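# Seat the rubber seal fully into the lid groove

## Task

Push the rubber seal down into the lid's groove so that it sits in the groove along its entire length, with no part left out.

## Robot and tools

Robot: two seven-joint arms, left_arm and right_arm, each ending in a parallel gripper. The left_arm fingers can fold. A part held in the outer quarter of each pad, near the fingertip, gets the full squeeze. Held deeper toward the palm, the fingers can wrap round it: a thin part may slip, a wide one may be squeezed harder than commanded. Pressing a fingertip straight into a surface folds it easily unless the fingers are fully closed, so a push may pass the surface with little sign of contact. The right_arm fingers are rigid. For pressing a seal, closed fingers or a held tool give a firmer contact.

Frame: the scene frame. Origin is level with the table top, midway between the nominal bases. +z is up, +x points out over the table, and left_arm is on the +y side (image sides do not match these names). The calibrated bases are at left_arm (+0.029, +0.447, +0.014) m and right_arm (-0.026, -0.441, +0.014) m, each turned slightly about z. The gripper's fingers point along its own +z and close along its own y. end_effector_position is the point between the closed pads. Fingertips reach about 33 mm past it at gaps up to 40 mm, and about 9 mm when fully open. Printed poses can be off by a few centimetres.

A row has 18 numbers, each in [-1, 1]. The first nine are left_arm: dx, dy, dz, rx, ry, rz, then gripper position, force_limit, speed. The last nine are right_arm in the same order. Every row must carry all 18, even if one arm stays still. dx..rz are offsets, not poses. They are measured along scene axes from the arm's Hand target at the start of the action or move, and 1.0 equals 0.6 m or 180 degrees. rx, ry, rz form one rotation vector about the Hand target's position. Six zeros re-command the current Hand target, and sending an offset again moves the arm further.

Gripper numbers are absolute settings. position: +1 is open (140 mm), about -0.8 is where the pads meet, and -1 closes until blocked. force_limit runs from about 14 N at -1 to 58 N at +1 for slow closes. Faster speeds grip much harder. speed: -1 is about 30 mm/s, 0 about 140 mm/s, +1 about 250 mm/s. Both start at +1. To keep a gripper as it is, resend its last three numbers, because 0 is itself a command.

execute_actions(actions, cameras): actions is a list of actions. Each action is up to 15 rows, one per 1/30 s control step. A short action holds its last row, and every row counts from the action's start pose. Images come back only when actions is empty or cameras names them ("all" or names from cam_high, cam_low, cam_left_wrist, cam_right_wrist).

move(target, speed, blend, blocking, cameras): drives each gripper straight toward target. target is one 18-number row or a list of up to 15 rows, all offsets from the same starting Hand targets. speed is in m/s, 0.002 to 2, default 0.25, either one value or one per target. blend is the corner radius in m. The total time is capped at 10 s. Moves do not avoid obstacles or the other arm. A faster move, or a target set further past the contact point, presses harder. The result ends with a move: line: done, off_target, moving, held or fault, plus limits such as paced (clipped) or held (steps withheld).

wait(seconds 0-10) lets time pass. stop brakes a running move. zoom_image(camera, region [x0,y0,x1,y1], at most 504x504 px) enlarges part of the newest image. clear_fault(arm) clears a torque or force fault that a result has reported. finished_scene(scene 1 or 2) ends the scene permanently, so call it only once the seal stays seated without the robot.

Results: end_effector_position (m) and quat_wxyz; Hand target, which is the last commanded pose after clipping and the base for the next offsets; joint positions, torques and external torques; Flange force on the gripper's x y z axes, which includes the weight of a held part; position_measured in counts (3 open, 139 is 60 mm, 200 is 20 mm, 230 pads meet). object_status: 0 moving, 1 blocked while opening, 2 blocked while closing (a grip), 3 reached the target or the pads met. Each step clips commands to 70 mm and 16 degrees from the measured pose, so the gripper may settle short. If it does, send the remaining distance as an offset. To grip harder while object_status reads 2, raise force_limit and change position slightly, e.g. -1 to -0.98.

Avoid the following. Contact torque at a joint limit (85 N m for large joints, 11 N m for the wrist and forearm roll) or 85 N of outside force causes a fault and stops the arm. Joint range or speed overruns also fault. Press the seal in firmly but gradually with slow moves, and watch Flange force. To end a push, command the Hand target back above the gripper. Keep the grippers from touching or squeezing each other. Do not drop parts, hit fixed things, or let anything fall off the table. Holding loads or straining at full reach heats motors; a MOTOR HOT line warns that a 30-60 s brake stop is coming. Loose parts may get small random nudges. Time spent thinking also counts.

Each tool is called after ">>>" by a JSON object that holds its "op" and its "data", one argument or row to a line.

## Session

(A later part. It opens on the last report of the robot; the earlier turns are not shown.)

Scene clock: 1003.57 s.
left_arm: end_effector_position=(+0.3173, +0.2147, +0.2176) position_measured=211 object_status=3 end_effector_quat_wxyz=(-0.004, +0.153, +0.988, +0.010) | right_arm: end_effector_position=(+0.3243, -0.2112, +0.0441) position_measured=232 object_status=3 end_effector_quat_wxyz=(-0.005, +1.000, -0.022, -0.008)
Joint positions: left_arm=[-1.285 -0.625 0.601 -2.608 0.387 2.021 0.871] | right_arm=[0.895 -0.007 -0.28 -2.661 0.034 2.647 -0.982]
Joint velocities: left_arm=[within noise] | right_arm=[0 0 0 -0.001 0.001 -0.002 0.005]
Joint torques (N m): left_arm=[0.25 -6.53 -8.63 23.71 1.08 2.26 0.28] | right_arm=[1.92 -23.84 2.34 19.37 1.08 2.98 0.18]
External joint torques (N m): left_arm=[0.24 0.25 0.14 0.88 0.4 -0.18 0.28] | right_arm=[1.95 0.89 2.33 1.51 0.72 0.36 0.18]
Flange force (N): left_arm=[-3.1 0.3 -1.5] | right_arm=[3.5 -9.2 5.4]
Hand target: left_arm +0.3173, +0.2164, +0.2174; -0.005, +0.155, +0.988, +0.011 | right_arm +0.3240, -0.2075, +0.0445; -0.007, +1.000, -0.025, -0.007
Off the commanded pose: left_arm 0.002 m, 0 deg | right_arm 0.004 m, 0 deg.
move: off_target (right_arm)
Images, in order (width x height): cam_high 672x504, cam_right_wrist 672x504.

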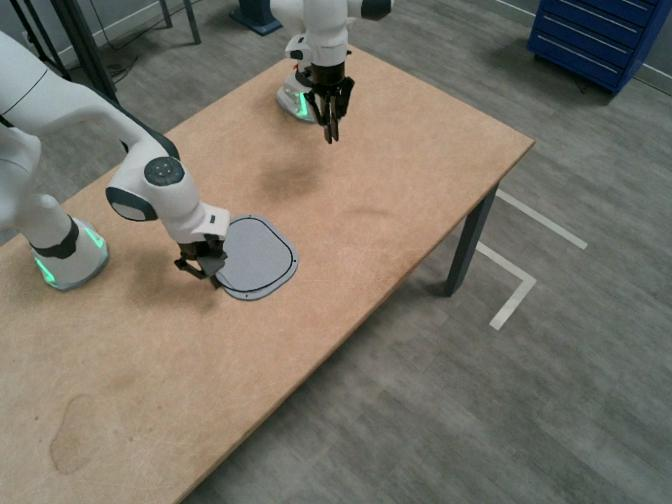

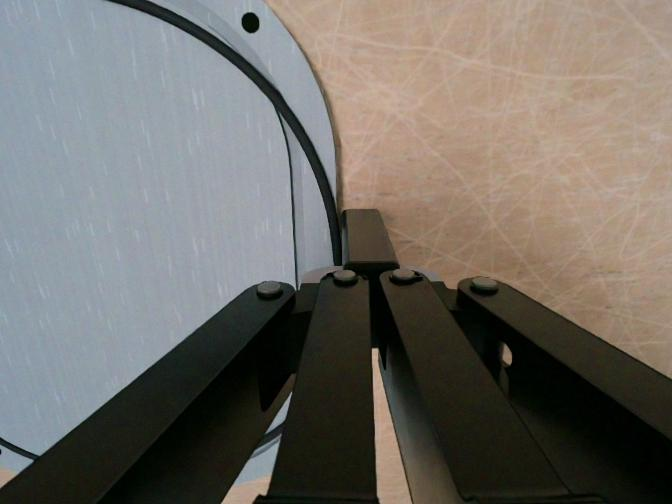

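>>> {"op": "move", "data": {
  "target": [
    [0,0,0,0,0,0,-0.65,-0.1,-1,0,-0.012,0,0,0,0,-1,-1,-0.5],
    [0,0,0,0,0,0,-0.65,-0.1,-1,0,-0.012,0.0225,0,0,0,-1,-1,-0.5],
    [0,0,0,0,0,0,-0.65,-0.1,-1,0,0.0175,0.0225,0,0,0,-1,-1,-0.5],
    [0,0,0,0,0,0,-0.65,-0.1,-1,0,0.0175,0.0017,0,0,0,-1,-1,-0.5],
    [0,0,0,0,0,0,-0.65,-0.1,-1,0,0.0458,0.0,0,0,0,-1,-1,-0.5]
  ],
  "speed": [0.02,0.04,0.04,0.015,0.012],
  "cameras": ["cam_right_wrist","cam_high"]
}}

>>> {"op": "zoom_image", "data": {
  "camera": "cam_right_wrist",
  "region": [180, 0, 540, 300]
}}

Scene clock: 1028.00 s.
left_arm: end_effector_position=(+0.3173, +0.2147, +0.2176) position_measured=211 object_status=3 end_effector_quat_wxyz=(-0.004, +0.153, +0.988, +0.010) | right_arm: end_effector_position=(+0.3232, -0.1846, +0.0457) position_measured=232 object_status=3 end_effector_quat_wxyz=(-0.005, +1.000, -0.024, -0.010)
Joint positions: left_arm=[-1.285 -0.625 0.601 -2.608 0.387 2.021 0.871] | right_arm=[0.917 0.026 -0.248 -2.611 0.053 2.625 -0.941]
Joint velocities: left_arm=[within noise] | right_arm=[-0.001 -0.001 0 0.001 0.001 -0.001 0.004]
Joint torques (N m): left_arm=[0.25 -6.48 -8.51 23.62 1.06 2.24 0.27] | right_arm=[2.08 -22.3 2.4 19.79 1.08 4.36 0.06]
External joint torques (N m): left_arm=[0.24 0.33 0.25 0.75 0.38 -0.21 0.27] | right_arm=[2.07 3.99 2.54 1.64 0.71 1.76 0.06]
Flange force (N): left_arm=[-3.1 0.3 -1.1] | right_arm=[8.5 -13.3 17.9]
Hand target: left_arm +0.3173, +0.2164, +0.2174; -0.005, +0.155, +0.988, +0.011 | right_arm +0.3240, -0.1800, +0.0445; -0.007, +1.000, -0.025, -0.007
Off the commanded pose: left_arm 0.002 m, 0 deg | right_arm 0.005 m, 0 deg.
move: off_target (right_arm)
Images, in order (width x height): cam_high 672x504, cam_right_wrist 672x504.

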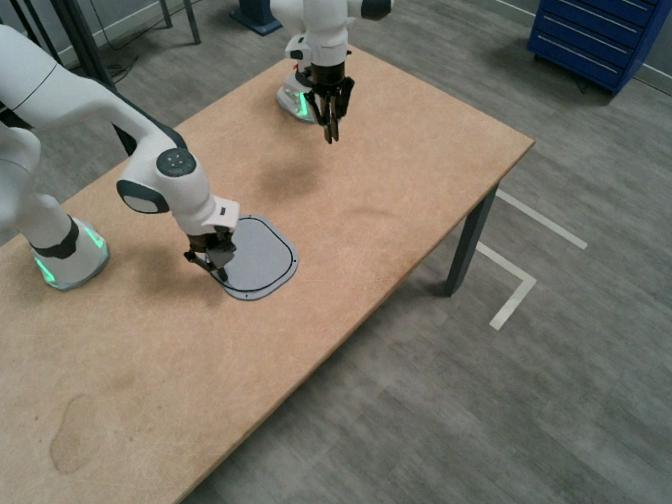

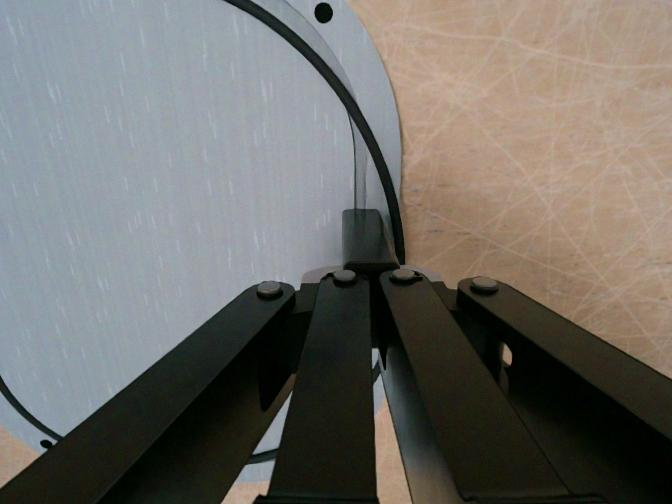

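Scaled by 1.400 from the camera's 672x504 image, which has a finer 960x720 frame.

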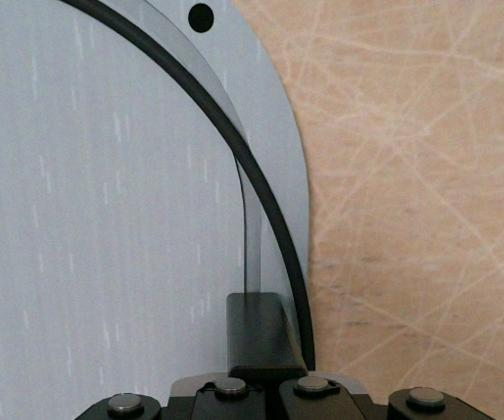

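>>> {"op": "move", "data": {
  "target": [
    [0,0,0,0,0,0,-0.65,-0.1,-1,0,0.0,0.0225,0,0,0,-1,-1,-0.5],
    [0,0,0,0,0,0,-0.65,-0.1,-1,0,-0.0283,0.0225,0,0,0,-0.45,-0.1,0],
    [0,0,0,0,0,0,-0.65,-0.1,-1,0,-0.0283,0.0045,0,0,0,-0.45,-0.1,0],
    [0,0,0,0,0,0,-0.65,-0.1,-1,0,-0.0283,0.0045,0,0,0,-1,-0.1,-1]
  ],
  "speed": [0.05,0.05,0.02,0.02]
}}

>>> {"op": "wait", "data": {
  "seconds": 1,
  "cameras": ["cam_right_wrist"]
}}

>>> {"op": "zoom_image", "data": {
  "camera": "cam_right_wrist",
  "region": [180, 0, 540, 300]
}}

Scene clock: 1047.10 s.
left_arm: end_effector_position=(+0.3173, +0.2147, +0.2176) position_measured=211 object_status=3 end_effector_quat_wxyz=(-0.004, +0.153, +0.988, +0.010) | right_arm: end_effector_position=(+0.3243, -0.1961, +0.0494) position_measured=231 object_status=0 end_effector_quat_wxyz=(-0.007, +1.000, -0.026, -0.007)
Joint positions: left_arm=[-1.285 -0.625 0.601 -2.608 0.387 2.021 0.871] | right_arm=[0.905 -0.003 -0.261 -2.637 0.038 2.631 -0.95]
Joint torques (N m): left_arm=[0.35 -6.6 -8.62 23.61 1.07 2.23 0.29] | right_arm=[-0.45 -21.24 0.05 16.95 0.54 3.25 -0.38]
External joint torques (N m): left_arm=[0.34 0.08 0.13 0.88 0.39 -0.19 0.29] | right_arm=[-0.54 3.97 -0.06 -1.21 0.17 0.64 -0.38]
Flange force (N): left_arm=[-2.4 0.8 -1.7] | right_arm=[6.0 -2.3 14.2]
Hand target: left_arm +0.3173, +0.2164, +0.2174; -0.005, +0.155, +0.988, +0.011 | right_arm +0.3240, -0.1970, +0.0472; -0.007, +1.000, -0.025, -0.007
Off the commanded pose: left_arm 0.002 m, 0 deg | right_arm 0.002 m, 0 deg.
move: done

Scene clock: 1048.10 s.
left_arm: end_effector_position=(+0.3173, +0.2147, +0.2176) position_measured=211 object_status=3 end_effector_quat_wxyz=(-0.004, +0.153, +0.988, +0.010) | right_arm: end_effector_position=(+0.3243, -0.1961, +0.0494) position_measured=231 object_status=3 end_effector_quat_wxyz=(-0.007, +1.000, -0.026, -0.007)
Joint positions: left_arm=[-1.285 -0.625 0.601 -2.608 0.387 2.021 0.871] | right_arm=[0.905 -0.003 -0.261 -2.637 0.038 2.631 -0.95]
Joint torques (N m): left_arm=[0.32 -6.55 -8.68 23.66 1.06 2.26 0.31] | right_arm=[-0.42 -21.25 0.02 17.01 0.53 3.25 -0.37]
External joint torques (N m): left_arm=[0.33 0.16 0.11 0.9 0.38 -0.17 0.31] | right_arm=[-0.51 4.06 -0.1 -1.24 0.16 0.62 -0.37]
Flange force (N): left_arm=[-2.7 0.6 -1.6] | right_arm=[6.1 -2.4 14.4]
Hand target: left_arm +0.3173, +0.2164, +0.2174; -0.005, +0.155, +0.988, +0.011 | right_arm +0.3240, -0.1970, +0.0472; -0.007, +1.000, -0.025, -0.007
Tool commands: left_gripper/position=-0.65 left_gripper/force_limit=-0.1 left_gripper/speed=-1.0 right_gripper/position=-1.0 right_gripper/force_limit=-0.1 right_gripper/speed=-1.0
Off the commanded pose: left_arm 0.002 m, 0 deg | right_arm 0.002 m, 0 deg.
wait: 1.00 s; at rest by 0.17 s
Images, in order (width x height): cam_right_wrist 672x504.

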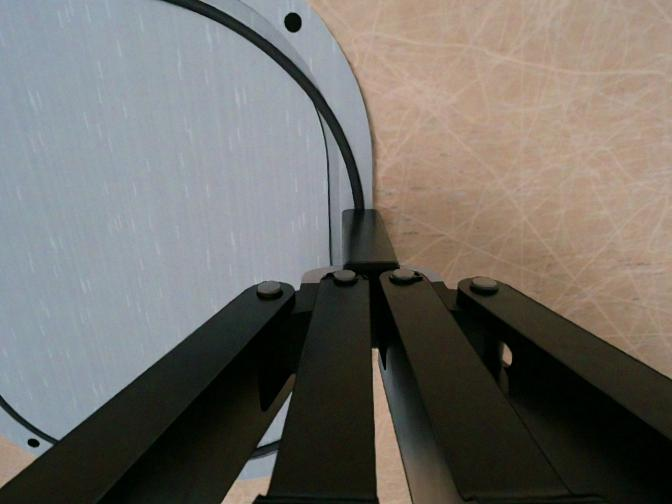

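Scaled by 1.400 from the camera's 672x504 image, which has a finer 960x720 frame.

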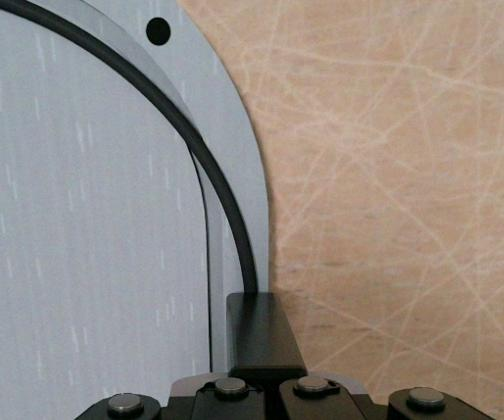

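>>> {"op": "move", "data": {
  "target": [
    [0,0,0,0,0,0,-0.65,-0.1,-1,0,0.0,-0.0025,0,0,0,-1,-0.1,-1],
    [0,0,0,0,0,0,-0.65,-0.1,-1,0,0.015,-0.0025,0,0,0,-1,-0.1,-1]
  ],
  "speed": [0.01,0.01],
  "cameras": ["cam_right_wrist"]
}}

>>> {"op": "zoom_image", "data": {
  "camera": "cam_right_wrist",
  "region": [180, 0, 540, 300]
}}

Scene clock: 1059.27 s.
left_arm: end_effector_position=(+0.3173, +0.2147, +0.2176) position_measured=211 object_status=3 end_effector_quat_wxyz=(-0.004, +0.153, +0.988, +0.010) | right_arm: end_effector_position=(+0.3239, -0.1858, +0.0493) position_measured=231 object_status=3 end_effector_quat_wxyz=(-0.009, +1.000, -0.020, -0.006)
Joint positions: left_arm=[-1.285 -0.625 0.601 -2.608 0.387 2.021 0.871] | right_arm=[0.913 0.009 -0.249 -2.623 0.048 2.632 -0.95]
Joint torques (N m): left_arm=[0.28 -6.54 -8.52 23.61 1.08 2.25 0.31] | right_arm=[-0.98 -20.4 -0.61 18.43 0.31 3.34 -0.01]
External joint torques (N m): left_arm=[0.29 0.14 0.23 0.92 0.4 -0.17 0.31] | right_arm=[-0.96 5.38 -0.54 0.21 -0.06 0.72 -0.01]
Flange force (N): left_arm=[-3.0 0.6 -1.5] | right_arm=[11.8 -6.5 17.0]
Hand target: left_arm +0.3173, +0.2164, +0.2174; -0.005, +0.155, +0.988, +0.011 | right_arm +0.3240, -0.1880, +0.0457; -0.007, +1.000, -0.025, -0.007
Off the commanded pose: left_arm 0.002 m, 0 deg | right_arm 0.004 m, 1 deg.
move: off_target (right_arm)
Images, in order (width x height): cam_right_wrist 672x504.

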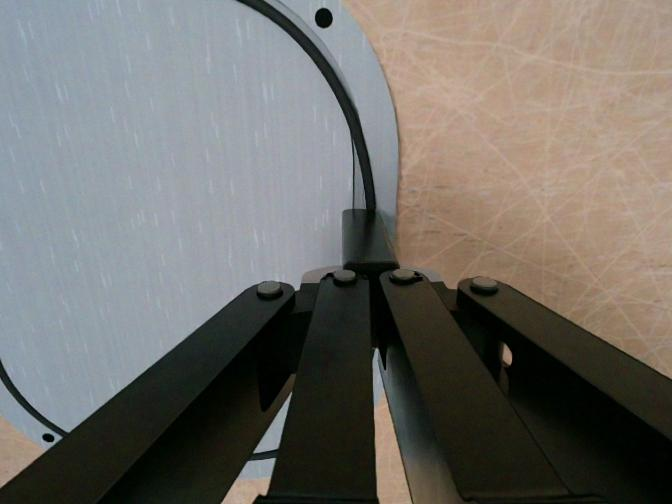

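Scaled by 1.400 from the camera's 672x504 image, which has a finer 960x720 frame.

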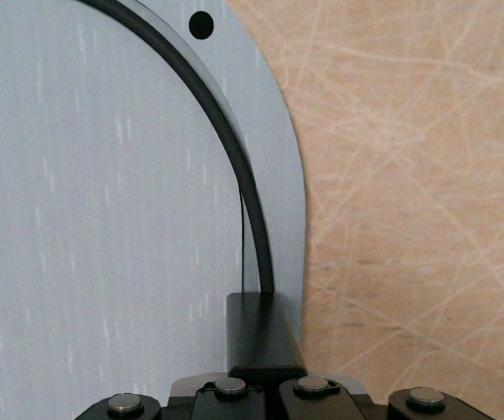

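>>> {"op": "move", "data": {
  "target": [
    [0,0,0,0,0,0,-0.65,-0.1,-1,0,0.02,-0.0015,0,0,0,-1,-0.1,-1]
  ],
  "speed": [0.01],
  "cameras": ["cam_right_wrist"]
}}

>>> {"op": "zoom_image", "data": {
  "camera": "cam_right_wrist",
  "region": [180, 0, 540, 300]
}}

Scene clock: 1065.33 s.
left_arm: end_effector_position=(+0.3173, +0.2147, +0.2176) position_measured=211 object_status=3 end_effector_quat_wxyz=(-0.004, +0.153, +0.988, +0.010) | right_arm: end_effector_position=(+0.3240, -0.1759, +0.0458) position_measured=231 object_status=3 end_effector_quat_wxyz=(-0.007, +1.000, -0.020, -0.007)
Joint positions: left_arm=[-1.285 -0.625 0.601 -2.608 0.387 2.021 0.871] | right_arm=[0.921 0.035 -0.236 -2.601 0.056 2.633 -0.936]
Joint velocities: left_arm=[within noise] | right_arm=[-0.001 0 0 0.001 0.001 0 0.007]
Joint torques (N m): left_arm=[0.32 -6.54 -8.61 23.64 1.05 2.26 0.34] | right_arm=[-0.23 -25.08 -0.09 18.64 0.57 2.75 0.02]
External joint torques (N m): left_arm=[0.34 0.06 0.15 1 0.37 -0.15 0.34] | right_arm=[-0.15 1.61 0.17 0.43 0.19 0.12 0.02]
Flange force (N): left_arm=[-2.8 0.7 -1.8] | right_arm=[4.3 -3.4 5.1]
Hand target: left_arm +0.3173, +0.2164, +0.2174; -0.005, +0.155, +0.988, +0.011 | right_arm +0.3240, -0.1760, +0.0448; -0.007, +1.000, -0.025, -0.007
Off the commanded pose: left_arm 0.002 m, 0 deg | right_arm 0.001 m, 1 deg.
move: done
Images, in order (width x height): cam_right_wrist 672x504.

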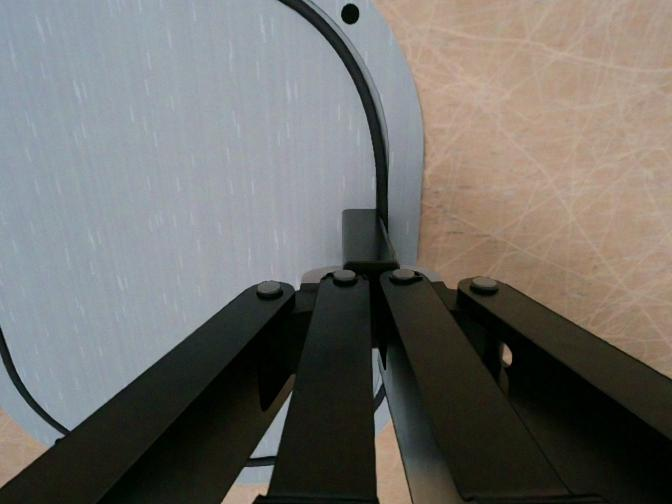

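Scaled by 1.400 from the camera's 672x504 image, which has a finer 960x720 frame.

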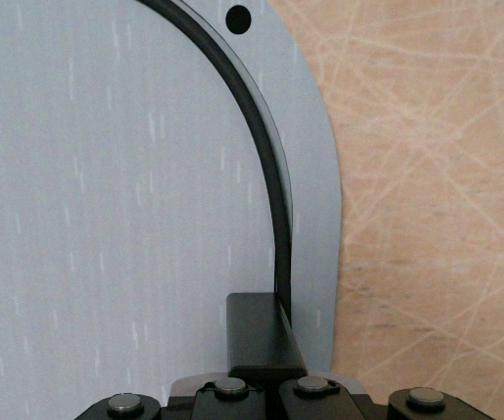

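>>> {"op": "move", "data": {
  "target": [
    [0,0,0,0,0,0,-0.65,-0.1,-1,0,0.0,0.0195,0,0,0,-1,-0.1,-1],
    [0,0,0,0,0,0,-0.65,-0.1,-1,0,-0.0133,0.0195,0,0,0,-1,-0.1,-1],
    [0,0,0,0,0,0,-0.65,-0.1,-1,0,-0.0133,-0.002,0,0,0,-1,-0.1,-1],
    [0,0,0,0,0,0,-0.65,-0.1,-1,0,-0.0133,0.0195,0,0,0,-1,-0.1,-1],
    [0,0,0,0,0,0,-0.65,-0.1,-1,0,0.16,0.22,0,0,0,-1,-0.1,-1]
  ],
  "speed": [0.04,0.03,0.01,0.04,0.12],
  "cameras": ["cam_right_wrist","cam_high"]
}}

>>> {"op": "zoom_image", "data": {
  "camera": "cam_high",
  "region": [190, 205, 310, 305]
}}

>>> {"op": "zoom_image", "data": {
  "camera": "cam_right_wrist",
  "region": [180, 0, 540, 300]
}}

Scene clock: 1080.80 s.
left_arm: end_effector_position=(+0.3173, +0.2147, +0.2176) position_measured=211 object_status=3 end_effector_quat_wxyz=(-0.004, +0.153, +0.988, +0.010) | right_arm: end_effector_position=(+0.3243, -0.0797, +0.1772) position_measured=231 object_status=3 end_effector_quat_wxyz=(-0.008, +1.000, -0.022, -0.007)
Joint positions: left_arm=[-1.285 -0.625 0.601 -2.608 0.387 2.021 0.871] | right_arm=[0.978 -0.067 -0.146 -2.303 0.015 2.24 -0.744]
Joint velocities: left_arm=[within noise] | right_arm=[0.001 0 -0.001 0.001 0.001 -0.001 0.004]
Joint torques (N m): left_arm=[0.25 -6.5 -8.61 23.61 1.05 2.25 0.29] | right_arm=[0.05 -27.72 0.81 23.82 0.61 2.36 0.12]
External joint torques (N m): left_arm=[0.24 0.25 0.14 0.83 0.37 -0.18 0.29] | right_arm=[0.13 0.86 0.67 0.59 -0.02 -0.29 0.12]
Flange force (N): left_arm=[-3.0 0.3 -1.4] | right_arm=[2.2 -4.0 -0.3]
Hand target: left_arm +0.3173, +0.2164, +0.2174; -0.005, +0.155, +0.988, +0.011 | right_arm +0.3240, -0.0800, +0.1768; -0.007, +1.000, -0.025, -0.007
Off the commanded pose: left_arm 0.002 m, 0 deg | right_arm 0.001 m, 0 deg.
move: done
Images, in order (width x height): cam_high 672x504, cam_right_wrist 672x504.

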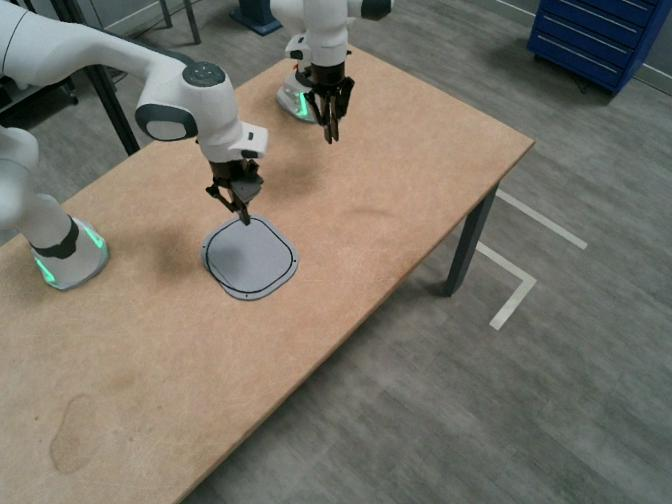

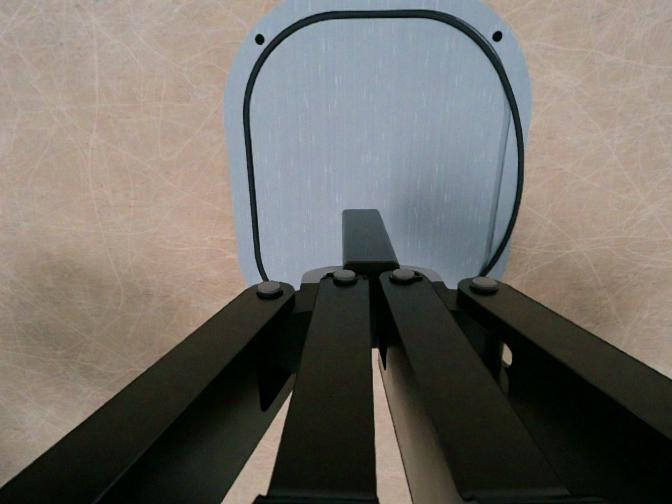

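Scaled by 4.200 from the camera's 672x504 image, which has a finer 960x720 frame.

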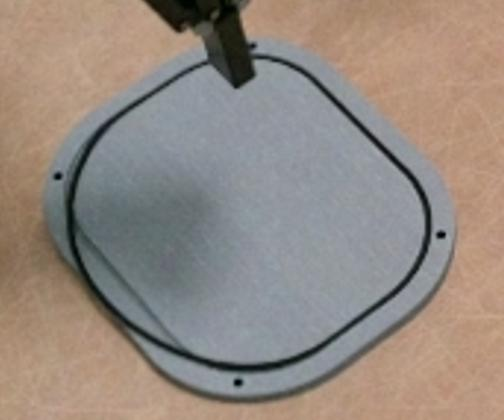

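Scaled by 1.400 from the camera's 672x504 image, which has a finer 960x720 frame.

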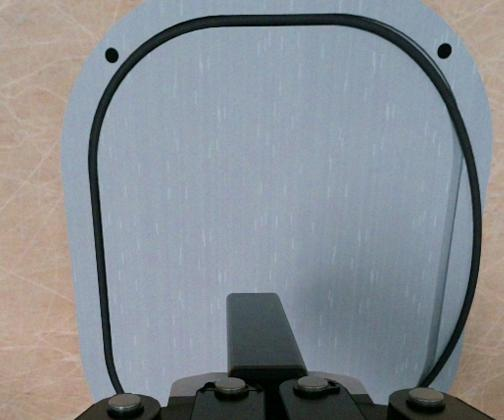

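>>> {"op": "move", "data": {
  "target": [
    [0,0,0,0,0,0,-0.65,-0.1,-1,0.1368,-0.1478,-0.198,0,0,0,-1,-0.1,-1],
    [0,0,0,0,0,0,-0.65,-0.1,-1,0.1368,-0.1478,-0.2263,0,0,0,-1,-0.1,-1],
    [0,0,0,0,0,0,-0.65,-0.1,-1,0.1368,-0.1478,-0.198,0,0,0,-1,-0.1,-1],
    [0,0,0,0,0,0,-0.65,-0.1,-1,0.0973,-0.1693,-0.198,0,0,0,-1,-0.1,-1],
    [0,0,0,0,0,0,-0.65,-0.1,-1,0.0973,-0.1693,-0.2255,0,0,0,-1,-0.1,-1],
    [0,0,0,0,0,0,-0.65,-0.1,-1,0.0973,-0.1693,-0.198,0,0,0,-1,-0.1,-1]
  ],
  "speed": [0.12,0.015,0.05,0.06,0.015,0.05],
  "cameras": ["cam_right_wrist"]
}}

>>> {"op": "zoom_image", "data": {
  "camera": "cam_right_wrist",
  "region": [180, 0, 540, 300]
}}

Scene clock: 1110.23 s.
left_arm: end_effector_position=(+0.3173, +0.2147, +0.2176) position_measured=211 object_status=3 end_effector_quat_wxyz=(-0.004, +0.153, +0.988, +0.010) | right_arm: end_effector_position=(+0.3825, -0.1815, +0.0570) position_measured=231 object_status=3 end_effector_quat_wxyz=(-0.007, +1.000, -0.023, -0.007)
Joint positions: left_arm=[-1.285 -0.625 0.601 -2.608 0.387 2.021 0.871] | right_arm=[0.822 0.117 -0.219 -2.447 0.083 2.556 -1.03]
Joint velocities: left_arm=[within noise] | right_arm=[0 0.001 0.001 0.002 -0.002 -0.004 -0.001]
Joint torques (N m): left_arm=[0.3 -6.54 -8.57 23.58 1.06 2.25 0.27] | right_arm=[0.31 -30.88 -0.8 19.74 0.08 2.34 0.12]
External joint torques (N m): left_arm=[0.35 0.08 0.2 0.9 0.38 -0.17 0.27] | right_arm=[0.19 -0.29 -0.28 0.42 -0.35 -0.27 0.12]
Flange force (N): left_arm=[-2.6 0.8 -1.6] | right_arm=[0.3 -0.6 -2.1]
Hand target: left_arm +0.3173, +0.2164, +0.2174; -0.005, +0.155, +0.988, +0.011 | right_arm +0.3824, -0.1815, +0.0580; -0.007, +1.000, -0.025, -0.007
Off the commanded pose: left_arm 0.002 m, 0 deg | right_arm 0.001 m, 0 deg.
move: done
Images, in order (width x height): cam_right_wrist 672x504.

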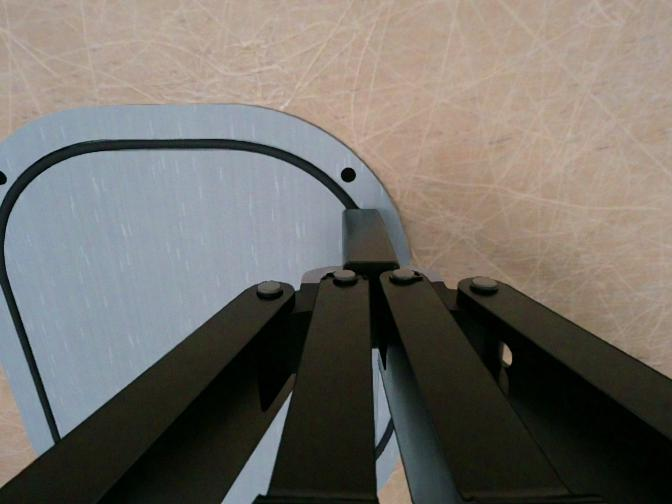

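Scaled by 1.400 from the camera's 672x504 image, which has a finer 960x720 frame.

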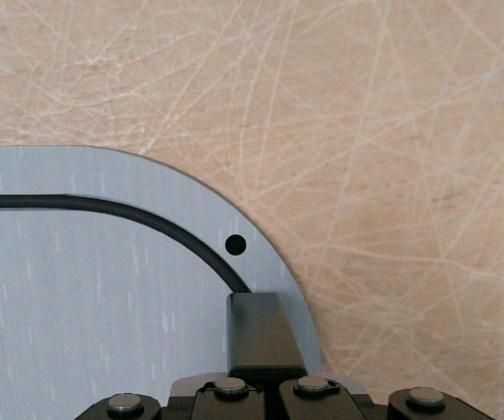

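>>> {"op": "move", "data": {
  "target": [0,0,0,0,0,0,-0.65,-0.1,-1,-0.0372,0.0308,0.1,0,0,0,-1,-0.1,-1],
  "cameras": ["cam_right_wrist","cam_high"]
}}

Scene clock: 1139.20 s.
left_arm: end_effector_position=(+0.3173, +0.2147, +0.2176) position_measured=211 object_status=3 end_effector_quat_wxyz=(-0.004, +0.153, +0.988, +0.010) | right_arm: end_effector_position=(+0.3603, -0.1630, +0.1172) position_measured=231 object_status=3 end_effector_quat_wxyz=(-0.008, +1.000, -0.022, -0.008)
Joint positions: left_arm=[-1.285 -0.625 0.601 -2.608 0.387 2.021 0.871] | right_arm=[0.854 -0.038 -0.199 -2.446 0.02 2.405 -0.927]
Joint velocities: left_arm=[within noise] | right_arm=[-0.002 -0.001 0 0.001 0 -0.001 0.005]
Joint torques (N m): left_arm=[0.29 -6.55 -8.6 23.64 1.08 2.25 0.34] | right_arm=[0 -27.47 0.82 21.7 0.17 2.31 0.11]
External joint torques (N m): left_arm=[0.26 0.18 0.14 0.85 0.39 -0.17 0.34] | right_arm=[-0.02 0.16 0.62 0.25 -0.36 -0.33 0.11]
Flange force (N): left_arm=[-2.8 0.5 -1.5] | right_arm=[0.3 -1.3 -1.1]
Hand target: left_arm +0.3173, +0.2164, +0.2174; -0.005, +0.155, +0.988, +0.011 | right_arm +0.3601, -0.1631, +0.1180; -0.007, +1.000, -0.025, -0.007
Off the commanded pose: left_arm 0.002 m, 0 deg | right_arm 0.001 m, 0 deg.
move: done
Images, in order (width x height): cam_high 672x504, cam_right_wrist 672x504.

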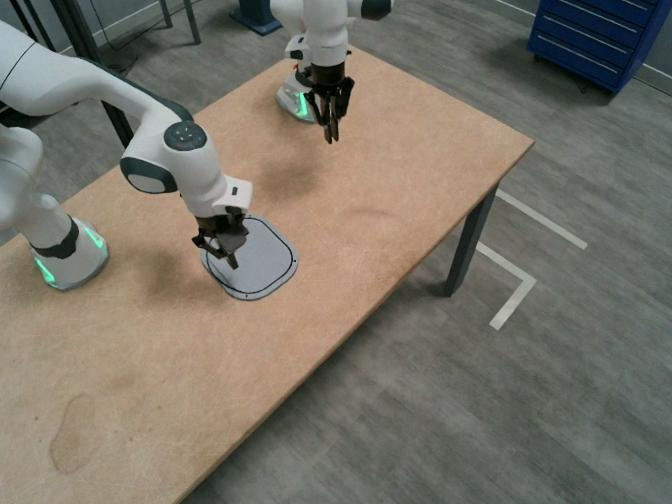

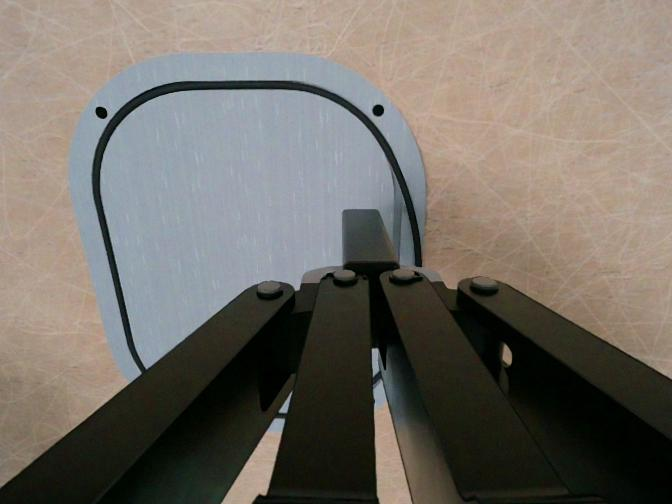

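>>> {"op": "move", "data": {
  "target": [
    [0,0,0,0,0,0,-0.65,-0.1,-1,0,-0.041,-0.1,0,0,0,-1,-0.1,-1],
    [0,0,0,0,0,0,-0.65,-0.1,-1,0,-0.041,-0.122,0,0,0,-1,-0.1,-1],
    [0,0,0,0,0,0,-0.65,-0.1,-1,0,-0.0277,-0.123,0,0,0,-1,-0.1,-1],
    [0,0,0,0,0,0,-0.65,-0.1,-1,0,-0.0277,-0.112,0,0,0,-1,-0.1,-1],
    [0,0,0,0,0,0,-0.65,-0.1,-1,0,-0.0343,-0.114,0,0,0,-1,-0.1,-1],
    [0,0,0,0,0,0,-0.65,-0.1,-1,0,-0.0343,-0.126,0,0,0,-1,-0.1,-1]
  ],
  "speed": [0.1,0.02,0.015,0.03,0.03,0.015]
}}

>>> {"op": "move", "data": {
  "target": [
    [0,0,0,0,0,0,-0.65,-0.1,-1,0,0,0.02,0,0,0,-1,-0.1,-1],
    [0,0,0,0,0,0,-0.65,-0.1,-1,0,0.03,0.126,0,0,0,-1,-0.1,-1]
  ],
  "speed": [0.03,0.2],
  "cameras": ["cam_right_wrist"]
}}

Scene clock: 1159.20 s.
left_arm: end_effector_position=(+0.3173, +0.2147, +0.2176) position_measured=211 object_status=3 end_effector_quat_wxyz=(-0.004, +0.153, +0.988, +0.010) | right_arm: end_effector_position=(+0.3596, -0.1786, +0.0456) position_measured=231 object_status=3 end_effector_quat_wxyz=(-0.009, +1.000, -0.023, -0.006)
Joint positions: left_arm=[-1.285 -0.625 0.601 -2.608 0.387 2.021 0.871] | right_arm=[0.837 0.1 -0.201 -2.514 0.08 2.611 -0.998]
Joint velocities: left_arm=[within noise] | right_arm=[0 0.001 0.001 0 0.002 0.003 -0.003]
Joint torques (N m): left_arm=[0.32 -6.62 -8.62 23.61 1.06 2.24 0.32] | right_arm=[-2.56 -26.92 -2.59 17.78 0.13 2.9 -0.39]
External joint torques (N m): left_arm=[0.26 0.07 0.07 0.87 0.38 -0.17 0.32] | right_arm=[-2.59 2.6 -2.14 -0.89 -0.26 0.25 -0.38]
Flange force (N): left_arm=[-2.4 0.6 -1.7] | right_arm=[6.0 3.2 7.1]
Hand target: left_arm +0.3173, +0.2164, +0.2174; -0.005, +0.155, +0.988, +0.011 | right_arm +0.3601, -0.1836, +0.0424; -0.007, +1.000, -0.025, -0.007
Off the commanded pose: left_arm 0.002 m, 0 deg | right_arm 0.006 m, 0 deg.
move: off_target (right_arm)

Scene clock: 1161.30 s.
left_arm: end_effector_position=(+0.3173, +0.2147, +0.2176) position_measured=211 object_status=3 end_effector_quat_wxyz=(-0.004, +0.153, +0.988, +0.010) | right_arm: end_effector_position=(+0.3602, -0.1657, +0.1174) position_measured=231 object_status=3 end_effector_quat_wxyz=(-0.008, +1.000, -0.022, -0.007)
Joint positions: left_arm=[-1.285 -0.625 0.601 -2.608 0.387 2.021 0.871] | right_arm=[0.848 -0.043 -0.198 -2.452 0.019 2.406 -0.93]
Joint velocities: left_arm=[within noise] | right_arm=[0.001 0.001 0 0 -0.001 -0.002 0.005]
Joint torques (N m): left_arm=[0.28 -6.56 -8.69 23.67 1.06 2.24 0.27] | right_arm=[0.06 -27.09 0.87 21.82 0.17 2.33 0.04]
External joint torques (N m): left_arm=[0.29 0.13 0.07 0.95 0.38 -0.18 0.27] | right_arm=[0.07 0.25 0.67 0.41 -0.36 -0.31 0.04]
Flange force (N): left_arm=[-2.6 0.5 -1.8] | right_arm=[1.0 -1.8 -0.9]
Hand target: left_arm +0.3173, +0.2164, +0.2174; -0.005, +0.155, +0.988, +0.011 | right_arm +0.3601, -0.1656, +0.1180; -0.007, +1.000, -0.025, -0.007
Off the commanded pose: left_arm 0.002 m, 0 deg | right_arm 0.001 m, 0 deg.
move: done
Images, in order (width x height): cam_right_wrist 672x504.

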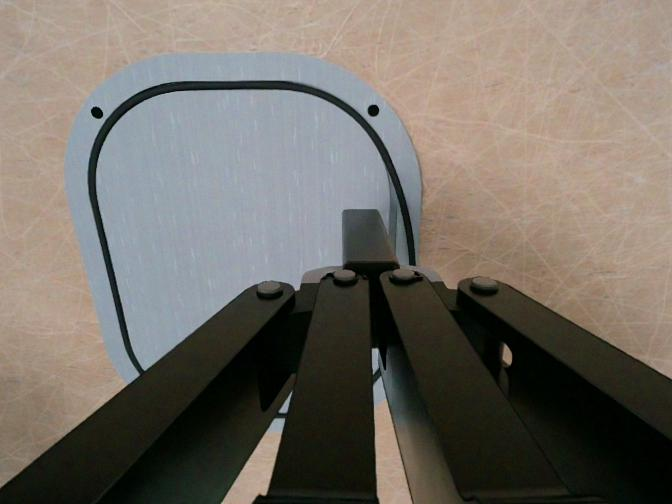

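>>> {"op": "zoom_image", "data": {
  "camera": "cam_right_wrist",
  "region": [330, 80, 450, 280]
}}

Scaled by 2.520 from the camera's 672x504 image, which has a finer 960x720 frame.

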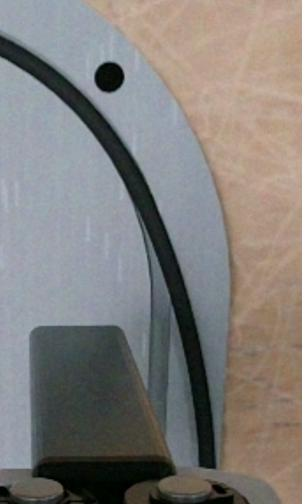

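>>> {"op": "move", "data": {
  "target": [
    [0,0,0,0,0,0,-0.65,-0.1,-1,0.006,-0.0437,-0.1,0,0,0,-1,-0.1,-1],
    [0,0,0,0,0,0,-0.65,-0.1,-1,0.006,-0.0437,-0.121,0,0,0,-1,-0.1,-1]
  ],
  "speed": [0.1,0.02]
}}

>>> {"op": "move", "data": {
  "target": [
    [0,0,0,0,0,0,-0.65,-0.1,-1,0.001,0.0233,-0.002,0,0,0,-1,-0.1,-1]
  ],
  "speed": 0.012,
  "cameras": ["cam_right_wrist"]
}}

Scene clock: 1179.57 s.
left_arm: end_effector_position=(+0.3173, +0.2147, +0.2176) position_measured=211 object_status=3 end_effector_quat_wxyz=(-0.004, +0.153, +0.988, +0.010) | right_arm: end_effector_position=(+0.3631, -0.1902, +0.0486) position_measured=231 object_status=3 end_effector_quat_wxyz=(-0.007, +1.000, -0.026, -0.008)
Joint positions: left_arm=[-1.285 -0.625 0.601 -2.608 0.387 2.021 0.871] | right_arm=[0.824 0.087 -0.214 -2.519 0.075 2.598 -1.013]
Joint velocities: left_arm=[within noise] | right_arm=[0.001 0 0.001 0 0 0 -0.005]
Joint torques (N m): left_arm=[0.26 -6.59 -8.55 23.7 1.06 2.25 0.27] | right_arm=[-0.96 -25.32 -0.84 18.45 0.5 3.83 -0.26]
External joint torques (N m): left_arm=[0.23 0.21 0.21 0.82 0.37 -0.2 0.27] | right_arm=[-0.91 3.65 -0.35 -0.24 0.1 1.21 -0.26]
Flange force (N): left_arm=[-2.9 0.4 -1.4] | right_arm=[7.1 -2.3 13.0]
Hand target: left_arm +0.3173, +0.2164, +0.2174; -0.005, +0.155, +0.988, +0.011 | right_arm +0.3637, -0.1919, +0.0454; -0.007, +1.000, -0.025, -0.007
Off the commanded pose: left_arm 0.002 m, 0 deg | right_arm 0.004 m, 0 deg.
move: off_target (right_arm)

Scene clock: 1181.03 s.
left_arm: end_effector_position=(+0.3173, +0.2147, +0.2176) position_measured=211 object_status=3 end_effector_quat_wxyz=(-0.004, +0.153, +0.988, +0.010) | right_arm: end_effector_position=(+0.3641, -0.1819, +0.0460) position_measured=231 object_status=3 end_effector_quat_wxyz=(-0.005, +1.000, -0.023, -0.009)
Joint positions: left_arm=[-1.285 -0.625 0.601 -2.608 0.387 2.021 0.871] | right_arm=[0.829 0.108 -0.204 -2.497 0.079 2.594 -1.006]
Joint velocities: left_arm=[within noise] | right_arm=[0 0.001 -0.001 0.004 0.001 -0.002 0.006]
Joint torques (N m): left_arm=[0.34 -6.57 -8.59 23.65 1.07 2.27 0.33] | right_arm=[1.83 -25.66 1.66 19.87 1.06 4.11 0.04]
External joint torques (N m): left_arm=[0.31 0.1 0.12 0.92 0.39 -0.15 0.33] | right_arm=[1.74 4.14 2.1 1.14 0.66 1.49 0.04]
Flange force (N): left_arm=[-2.7 0.7 -1.6] | right_arm=[8.3 -10.5 15.5]
Hand target: left_arm +0.3173, +0.2164, +0.2174; -0.005, +0.155, +0.988, +0.011 | right_arm +0.3643, -0.1779, +0.0442; -0.007, +1.000, -0.025, -0.007
Off the commanded pose: left_arm 0.002 m, 0 deg | right_arm 0.004 m, 0 deg.
move: off_target (right_arm)
Images, in order (width x height): cam_right_wrist 672x504.

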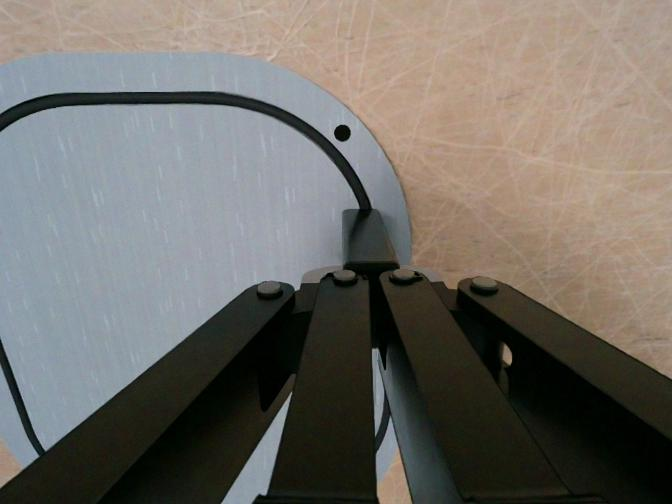

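>>> {"op": "move", "data": {
  "target": [
    [0,0,0,0,0,0,-0.65,-0.1,-1,0,0,0.012,0,0,0,-1,-0.1,-1],
    [0,0,0,0,0,0,-0.65,-0.1,-1,0,-0.009,0.012,0,0,0,-1,-0.1,-1],
    [0,0,0,0,0,0,-0.65,-0.1,-1,0,-0.01,-0.005,0,0,0,-1,-0.1,-1],
    [0,0,0,0,0,0,-0.65,-0.1,-1,0,-0.01,0.02,0,0,0,-1,-0.1,-1],
    [0,0,0,0,0,0,-0.65,-0.1,-1,0,0.02,0.12,0,0,0,-1,-0.1,-1]
  ],
  "speed": [0.02,0.02,0.015,0.03,0.2],
  "cameras": ["cam_right_wrist"]
}}

>>> {"op": "zoom_image", "data": {
  "camera": "cam_right_wrist",
  "region": [330, 80, 450, 280]
}}

Scene clock: 1195.20 s.
left_arm: end_effector_position=(+0.3173, +0.2147, +0.2176) position_measured=211 object_status=3 end_effector_quat_wxyz=(-0.004, +0.153, +0.988, +0.010) | right_arm: end_effector_position=(+0.3645, -0.1660, +0.1157) position_measured=231 object_status=3 end_effector_quat_wxyz=(-0.008, +1.000, -0.023, -0.007)
Joint positions: left_arm=[-1.285 -0.625 0.601 -2.608 0.387 2.021 0.871] | right_arm=[0.845 -0.031 -0.2 -2.442 0.023 2.409 -0.938]
Joint velocities: left_arm=[within noise] | right_arm=[-0.001 0.001 -0.001 0 0 -0.002 0.006]
Joint torques (N m): left_arm=[0.27 -6.62 -8.66 23.62 1.04 2.23 0.25] | right_arm=[0.02 -27.53 0.85 21.7 0.16 2.3 0.1]
External joint torques (N m): left_arm=[0.28 0.12 0.13 0.79 0.36 -0.21 0.25] | right_arm=[0.07 0.17 0.74 0.38 -0.37 -0.33 0.1]
Flange force (N): left_arm=[-2.3 0.6 -1.6] | right_arm=[0.6 -1.8 -1.1]
Hand target: left_arm +0.3173, +0.2164, +0.2174; -0.005, +0.155, +0.988, +0.011 | right_arm +0.3643, -0.1659, +0.1162; -0.007, +1.000, -0.025, -0.007
Off the commanded pose: left_arm 0.002 m, 0 deg | right_arm 0.001 m, 0 deg.
move: done
Images, in order (width x height): cam_right_wrist 672x504.

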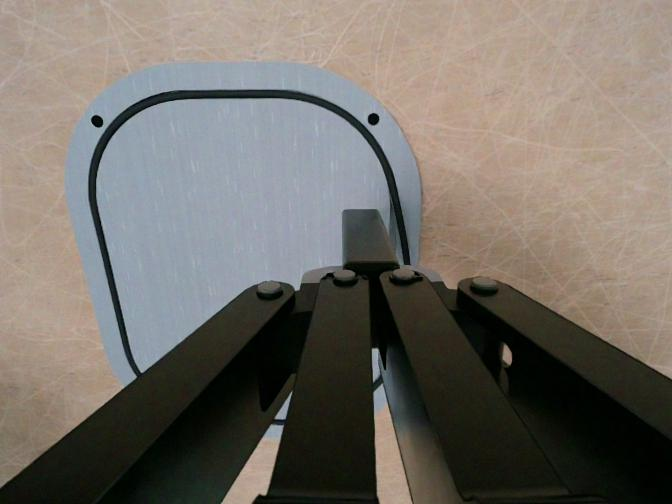

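Scaled by 2.520 from the camera's 672x504 image, which has a finer 960x720 frame.

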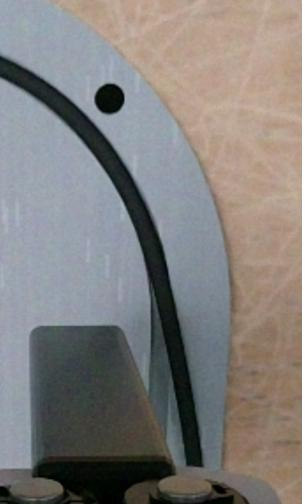

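>>> {"op": "move", "data": {
  "target": [
    [0,0,0,0,0,0,-0.65,-0.1,-1,-0.0305,-0.0452,-0.1,0,0,0,-1,-0.1,-1],
    [0,0,0,0,0,0,-0.65,-0.1,-1,-0.0305,-0.0452,-0.118,0,0,0,-1,-0.1,-1],
    [0,0,0,0,0,0,-0.65,-0.1,-1,-0.0295,-0.0172,-0.12,0,0,0,-1,-0.1,-1]
  ],
  "speed": [0.1,0.02,0.012]
}}

>>> {"op": "move", "data": {
  "target": [
    [0,0,0,0,0,0,-0.65,-0.1,-1,0,0,0.012,0,0,0,-1,-0.1,-1],
    [0,0,0,0,0,0,-0.65,-0.1,-1,0,-0.0125,0.012,0,0,0,-1,-0.1,-1],
    [0,0,0,0,0,0,-0.65,-0.1,-1,0,-0.0125,-0.003,0,0,0,-1,-0.1,-1],
    [0,0,0,0,0,0,-0.65,-0.1,-1,0,-0.0125,0.02,0,0,0,-1,-0.1,-1],
    [0,0,0,0,0,0,-0.65,-0.1,-1,0,0.02,0.12,0,0,0,-1,-0.1,-1]
  ],
  "speed": [0.02,0.02,0.015,0.03,0.2],
  "cameras": ["cam_right_wrist"]
}}

>>> {"op": "zoom_image", "data": {
  "camera": "cam_right_wrist",
  "region": [330, 80, 450, 280]
}}

Scene clock: 1212.43 s.
left_arm: end_effector_position=(+0.3173, +0.2147, +0.2176) position_measured=211 object_status=3 end_effector_quat_wxyz=(-0.004, +0.153, +0.988, +0.010) | right_arm: end_effector_position=(+0.3442, -0.1728, +0.0486) position_measured=231 object_status=3 end_effector_quat_wxyz=(-0.008, +1.000, -0.018, -0.008)
Joint positions: left_arm=[-1.285 -0.625 0.601 -2.608 0.387 2.021 0.871] | right_arm=[0.85 0.071 -0.187 -2.54 0.07 2.607 -0.972]
Joint velocities: left_arm=[within noise] | right_arm=[0 0.002 0.001 0 0.001 0 0.008]
Joint torques (N m): left_arm=[0.27 -6.58 -8.57 23.65 1.07 2.25 0.36] | right_arm=[-2.16 -21.94 -2.04 17.96 0.12 4.04 0.06]
External joint torques (N m): left_arm=[0.37 0.14 0.3 0.88 0.4 -0.19 0.36] | right_arm=[-2.03 6.64 -1.6 -0.69 -0.28 1.41 0.06]
Flange force (N): left_arm=[-3.0 0.9 -1.5] | right_arm=[12.2 -4.0 20.5]
Hand target: left_arm +0.3173, +0.2164, +0.2174; -0.005, +0.155, +0.988, +0.011 | right_arm +0.3466, -0.1762, +0.0442; -0.007, +1.000, -0.025, -0.007
Off the commanded pose: left_arm 0.002 m, 0 deg | right_arm 0.006 m, 1 deg.
move: off_target (right_arm)

Scene clock: 1216.80 s.
left_arm: end_effector_position=(+0.3173, +0.2147, +0.2176) position_measured=211 object_status=3 end_effector_quat_wxyz=(-0.004, +0.153, +0.988, +0.010) | right_arm: end_effector_position=(+0.3464, -0.1640, +0.1156) position_measured=231 object_status=3 end_effector_quat_wxyz=(-0.008, +1.000, -0.022, -0.007)
Joint positions: left_arm=[-1.285 -0.625 0.601 -2.608 0.387 2.021 0.871] | right_arm=[0.855 -0.068 -0.185 -2.487 0.014 2.418 -0.907]
Joint velocities: left_arm=[within noise] | right_arm=[0 -0.001 0 0 0 -0.001 0.005]
Joint torques (N m): left_arm=[0.33 -6.54 -8.62 23.64 1.07 2.26 0.33] | right_arm=[0.04 -26.18 0.92 21.7 0.16 2.28 -0.01]
External joint torques (N m): left_arm=[0.32 0.13 0.13 0.85 0.38 -0.17 0.33] | right_arm=[-0.04 0.31 0.55 0.42 -0.36 -0.36 -0.01]
Flange force (N): left_arm=[-2.6 0.7 -1.5] | right_arm=[1.3 -1.7 -0.9]
Hand target: left_arm +0.3173, +0.2164, +0.2174; -0.005, +0.155, +0.988, +0.011 | right_arm +0.3466, -0.1642, +0.1162; -0.007, +1.000, -0.025, -0.007
Off the commanded pose: left_arm 0.002 m, 0 deg | right_arm 0.001 m, 0 deg.
move: done
Images, in order (width x height): cam_right_wrist 672x504.

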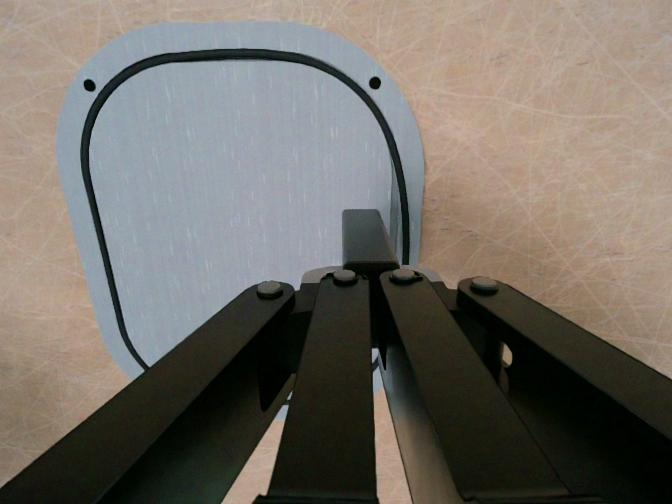

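Scaled by 2.520 from the camera's 672x504 image, which has a finer 960x720 frame.

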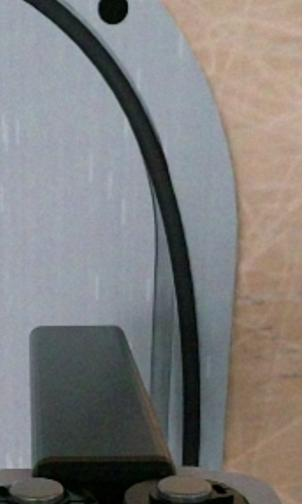

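>>> {"op": "move", "data": {
  "target": [
    [0,0,0,0,0,0,-0.65,-0.1,-1,-0.07,-0.0567,-0.1,0,0,0,-1,-0.1,-1],
    [0,0,0,0,0,0,-0.65,-0.1,-1,-0.07,-0.0567,-0.115,0,0,0,-1,-0.1,-1],
    [0,0,0,0,0,0,-0.65,-0.1,-1,-0.0683,-0.028,-0.1165,0,0,0,-1,-0.1,-1]
  ],
  "speed": [0.1,0.02,0.012],
  "cameras": ["cam_right_wrist"]
}}

Scene clock: 1241.53 s.
left_arm: end_effector_position=(+0.3173, +0.2147, +0.2176) position_measured=211 object_status=3 end_effector_quat_wxyz=(-0.004, +0.153, +0.988, +0.010) | right_arm: end_effector_position=(+0.3056, -0.1828, +0.0466) position_measured=231 object_status=3 end_effector_quat_wxyz=(-0.006, +1.000, -0.021, -0.007)
Joint positions: left_arm=[-1.285 -0.625 0.601 -2.608 0.387 2.021 0.871] | right_arm=[0.867 -0.012 -0.172 -2.659 0.034 2.643 -0.904]
Joint velocities: left_arm=[within noise] | right_arm=[0.001 -0.001 0 0 0.002 0 0.005]
Joint torques (N m): left_arm=[0.27 -6.64 -8.55 23.66 1.04 2.26 0.28] | right_arm=[0.7 -23.74 1.19 19.13 0.77 2.93 0.13]
External joint torques (N m): left_arm=[0.22 0.09 0.17 0.89 0.35 -0.16 0.28] | right_arm=[0.69 1.52 1.14 1.05 0.41 0.29 0.13]
Flange force (N): left_arm=[-2.7 0.5 -1.6] | right_arm=[4.1 -6.5 5.7]
Hand target: left_arm +0.3173, +0.2164, +0.2174; -0.005, +0.155, +0.988, +0.011 | right_arm +0.3056, -0.1810, +0.0463; -0.007, +1.000, -0.025, -0.007
Off the commanded pose: left_arm 0.002 m, 0 deg | right_arm 0.002 m, 0 deg.
move: done
Images, in order (width x height): cam_right_wrist 672x504.

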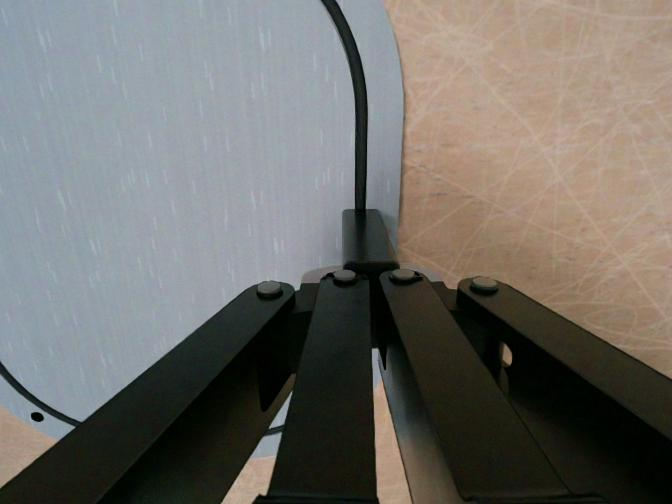

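>>> {"op": "move", "data": {
  "target": [
    [0,0,0,0,0,0,-0.65,-0.1,-1,0,-0.002,-0.0025,0,0,0,-1,-0.1,-1],
    [0,0,0,0,0,0,-0.65,-0.1,-1,0,0,0.02,0,0,0,-1,-0.1,-1],
    [0,0,0,0,0,0,-0.65,-0.1,-1,0,0.04,0.12,0,0,0,-1,-0.1,-1]
  ],
  "speed": [0.01,0.02,0.2],
  "cameras": ["cam_right_wrist"]
}}

>>> {"op": "zoom_image", "data": {
  "camera": "cam_right_wrist",
  "region": [330, 20, 450, 280]
}}

Scene clock: 1250.13 s.
left_arm: end_effector_position=(+0.3173, +0.2147, +0.2176) position_measured=211 object_status=3 end_effector_quat_wxyz=(-0.004, +0.153, +0.988, +0.010) | right_arm: end_effector_position=(+0.3050, -0.1567, +0.1174) position_measured=231 object_status=3 end_effector_quat_wxyz=(-0.008, +1.000, -0.022, -0.008)
Joint positions: left_arm=[-1.285 -0.625 0.601 -2.608 0.387 2.021 0.871] | right_arm=[0.875 -0.15 -0.137 -2.575 0.002 2.425 -0.83]
Joint velocities: left_arm=[within noise] | right_arm=[0.001 0.001 0.001 -0.001 -0.001 -0.002 0.006]
Joint torques (N m): left_arm=[0.24 -6.52 -8.64 23.63 1.07 2.26 0.28] | right_arm=[-0.37 -23.38 1.08 21.82 0.17 2.35 0.05]
External joint torques (N m): left_arm=[0.28 0.19 0.17 0.87 0.39 -0.17 0.28] | right_arm=[-0.4 0.13 0.65 0.75 -0.34 -0.27 0.05]
Flange force (N): left_arm=[-2.9 0.5 -1.5] | right_arm=[1.5 -2.0 -1.4]
Hand target: left_arm +0.3173, +0.2164, +0.2174; -0.005, +0.155, +0.988, +0.011 | right_arm +0.3056, -0.1570, +0.1183; -0.007, +1.000, -0.025, -0.007
Off the commanded pose: left_arm 0.002 m, 0 deg | right_arm 0.001 m, 0 deg.
move: done
Images, in order (width x height): cam_right_wrist 672x504.

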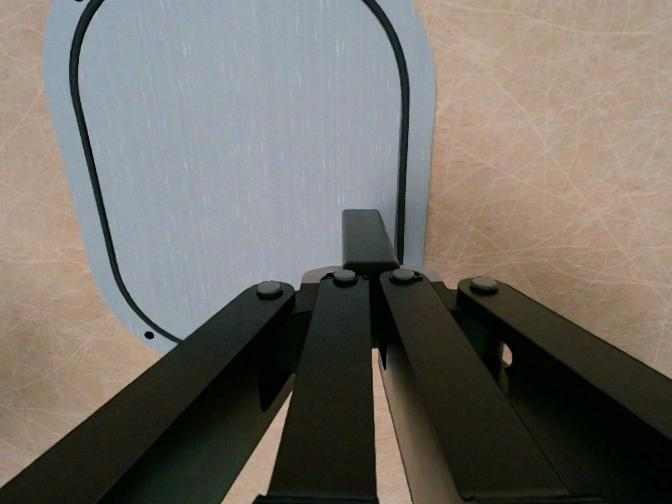

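Scaled by 1.938 from the camera's 672x504 image, which has a finer 960x720 frame.

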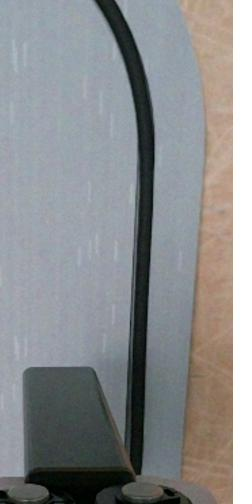

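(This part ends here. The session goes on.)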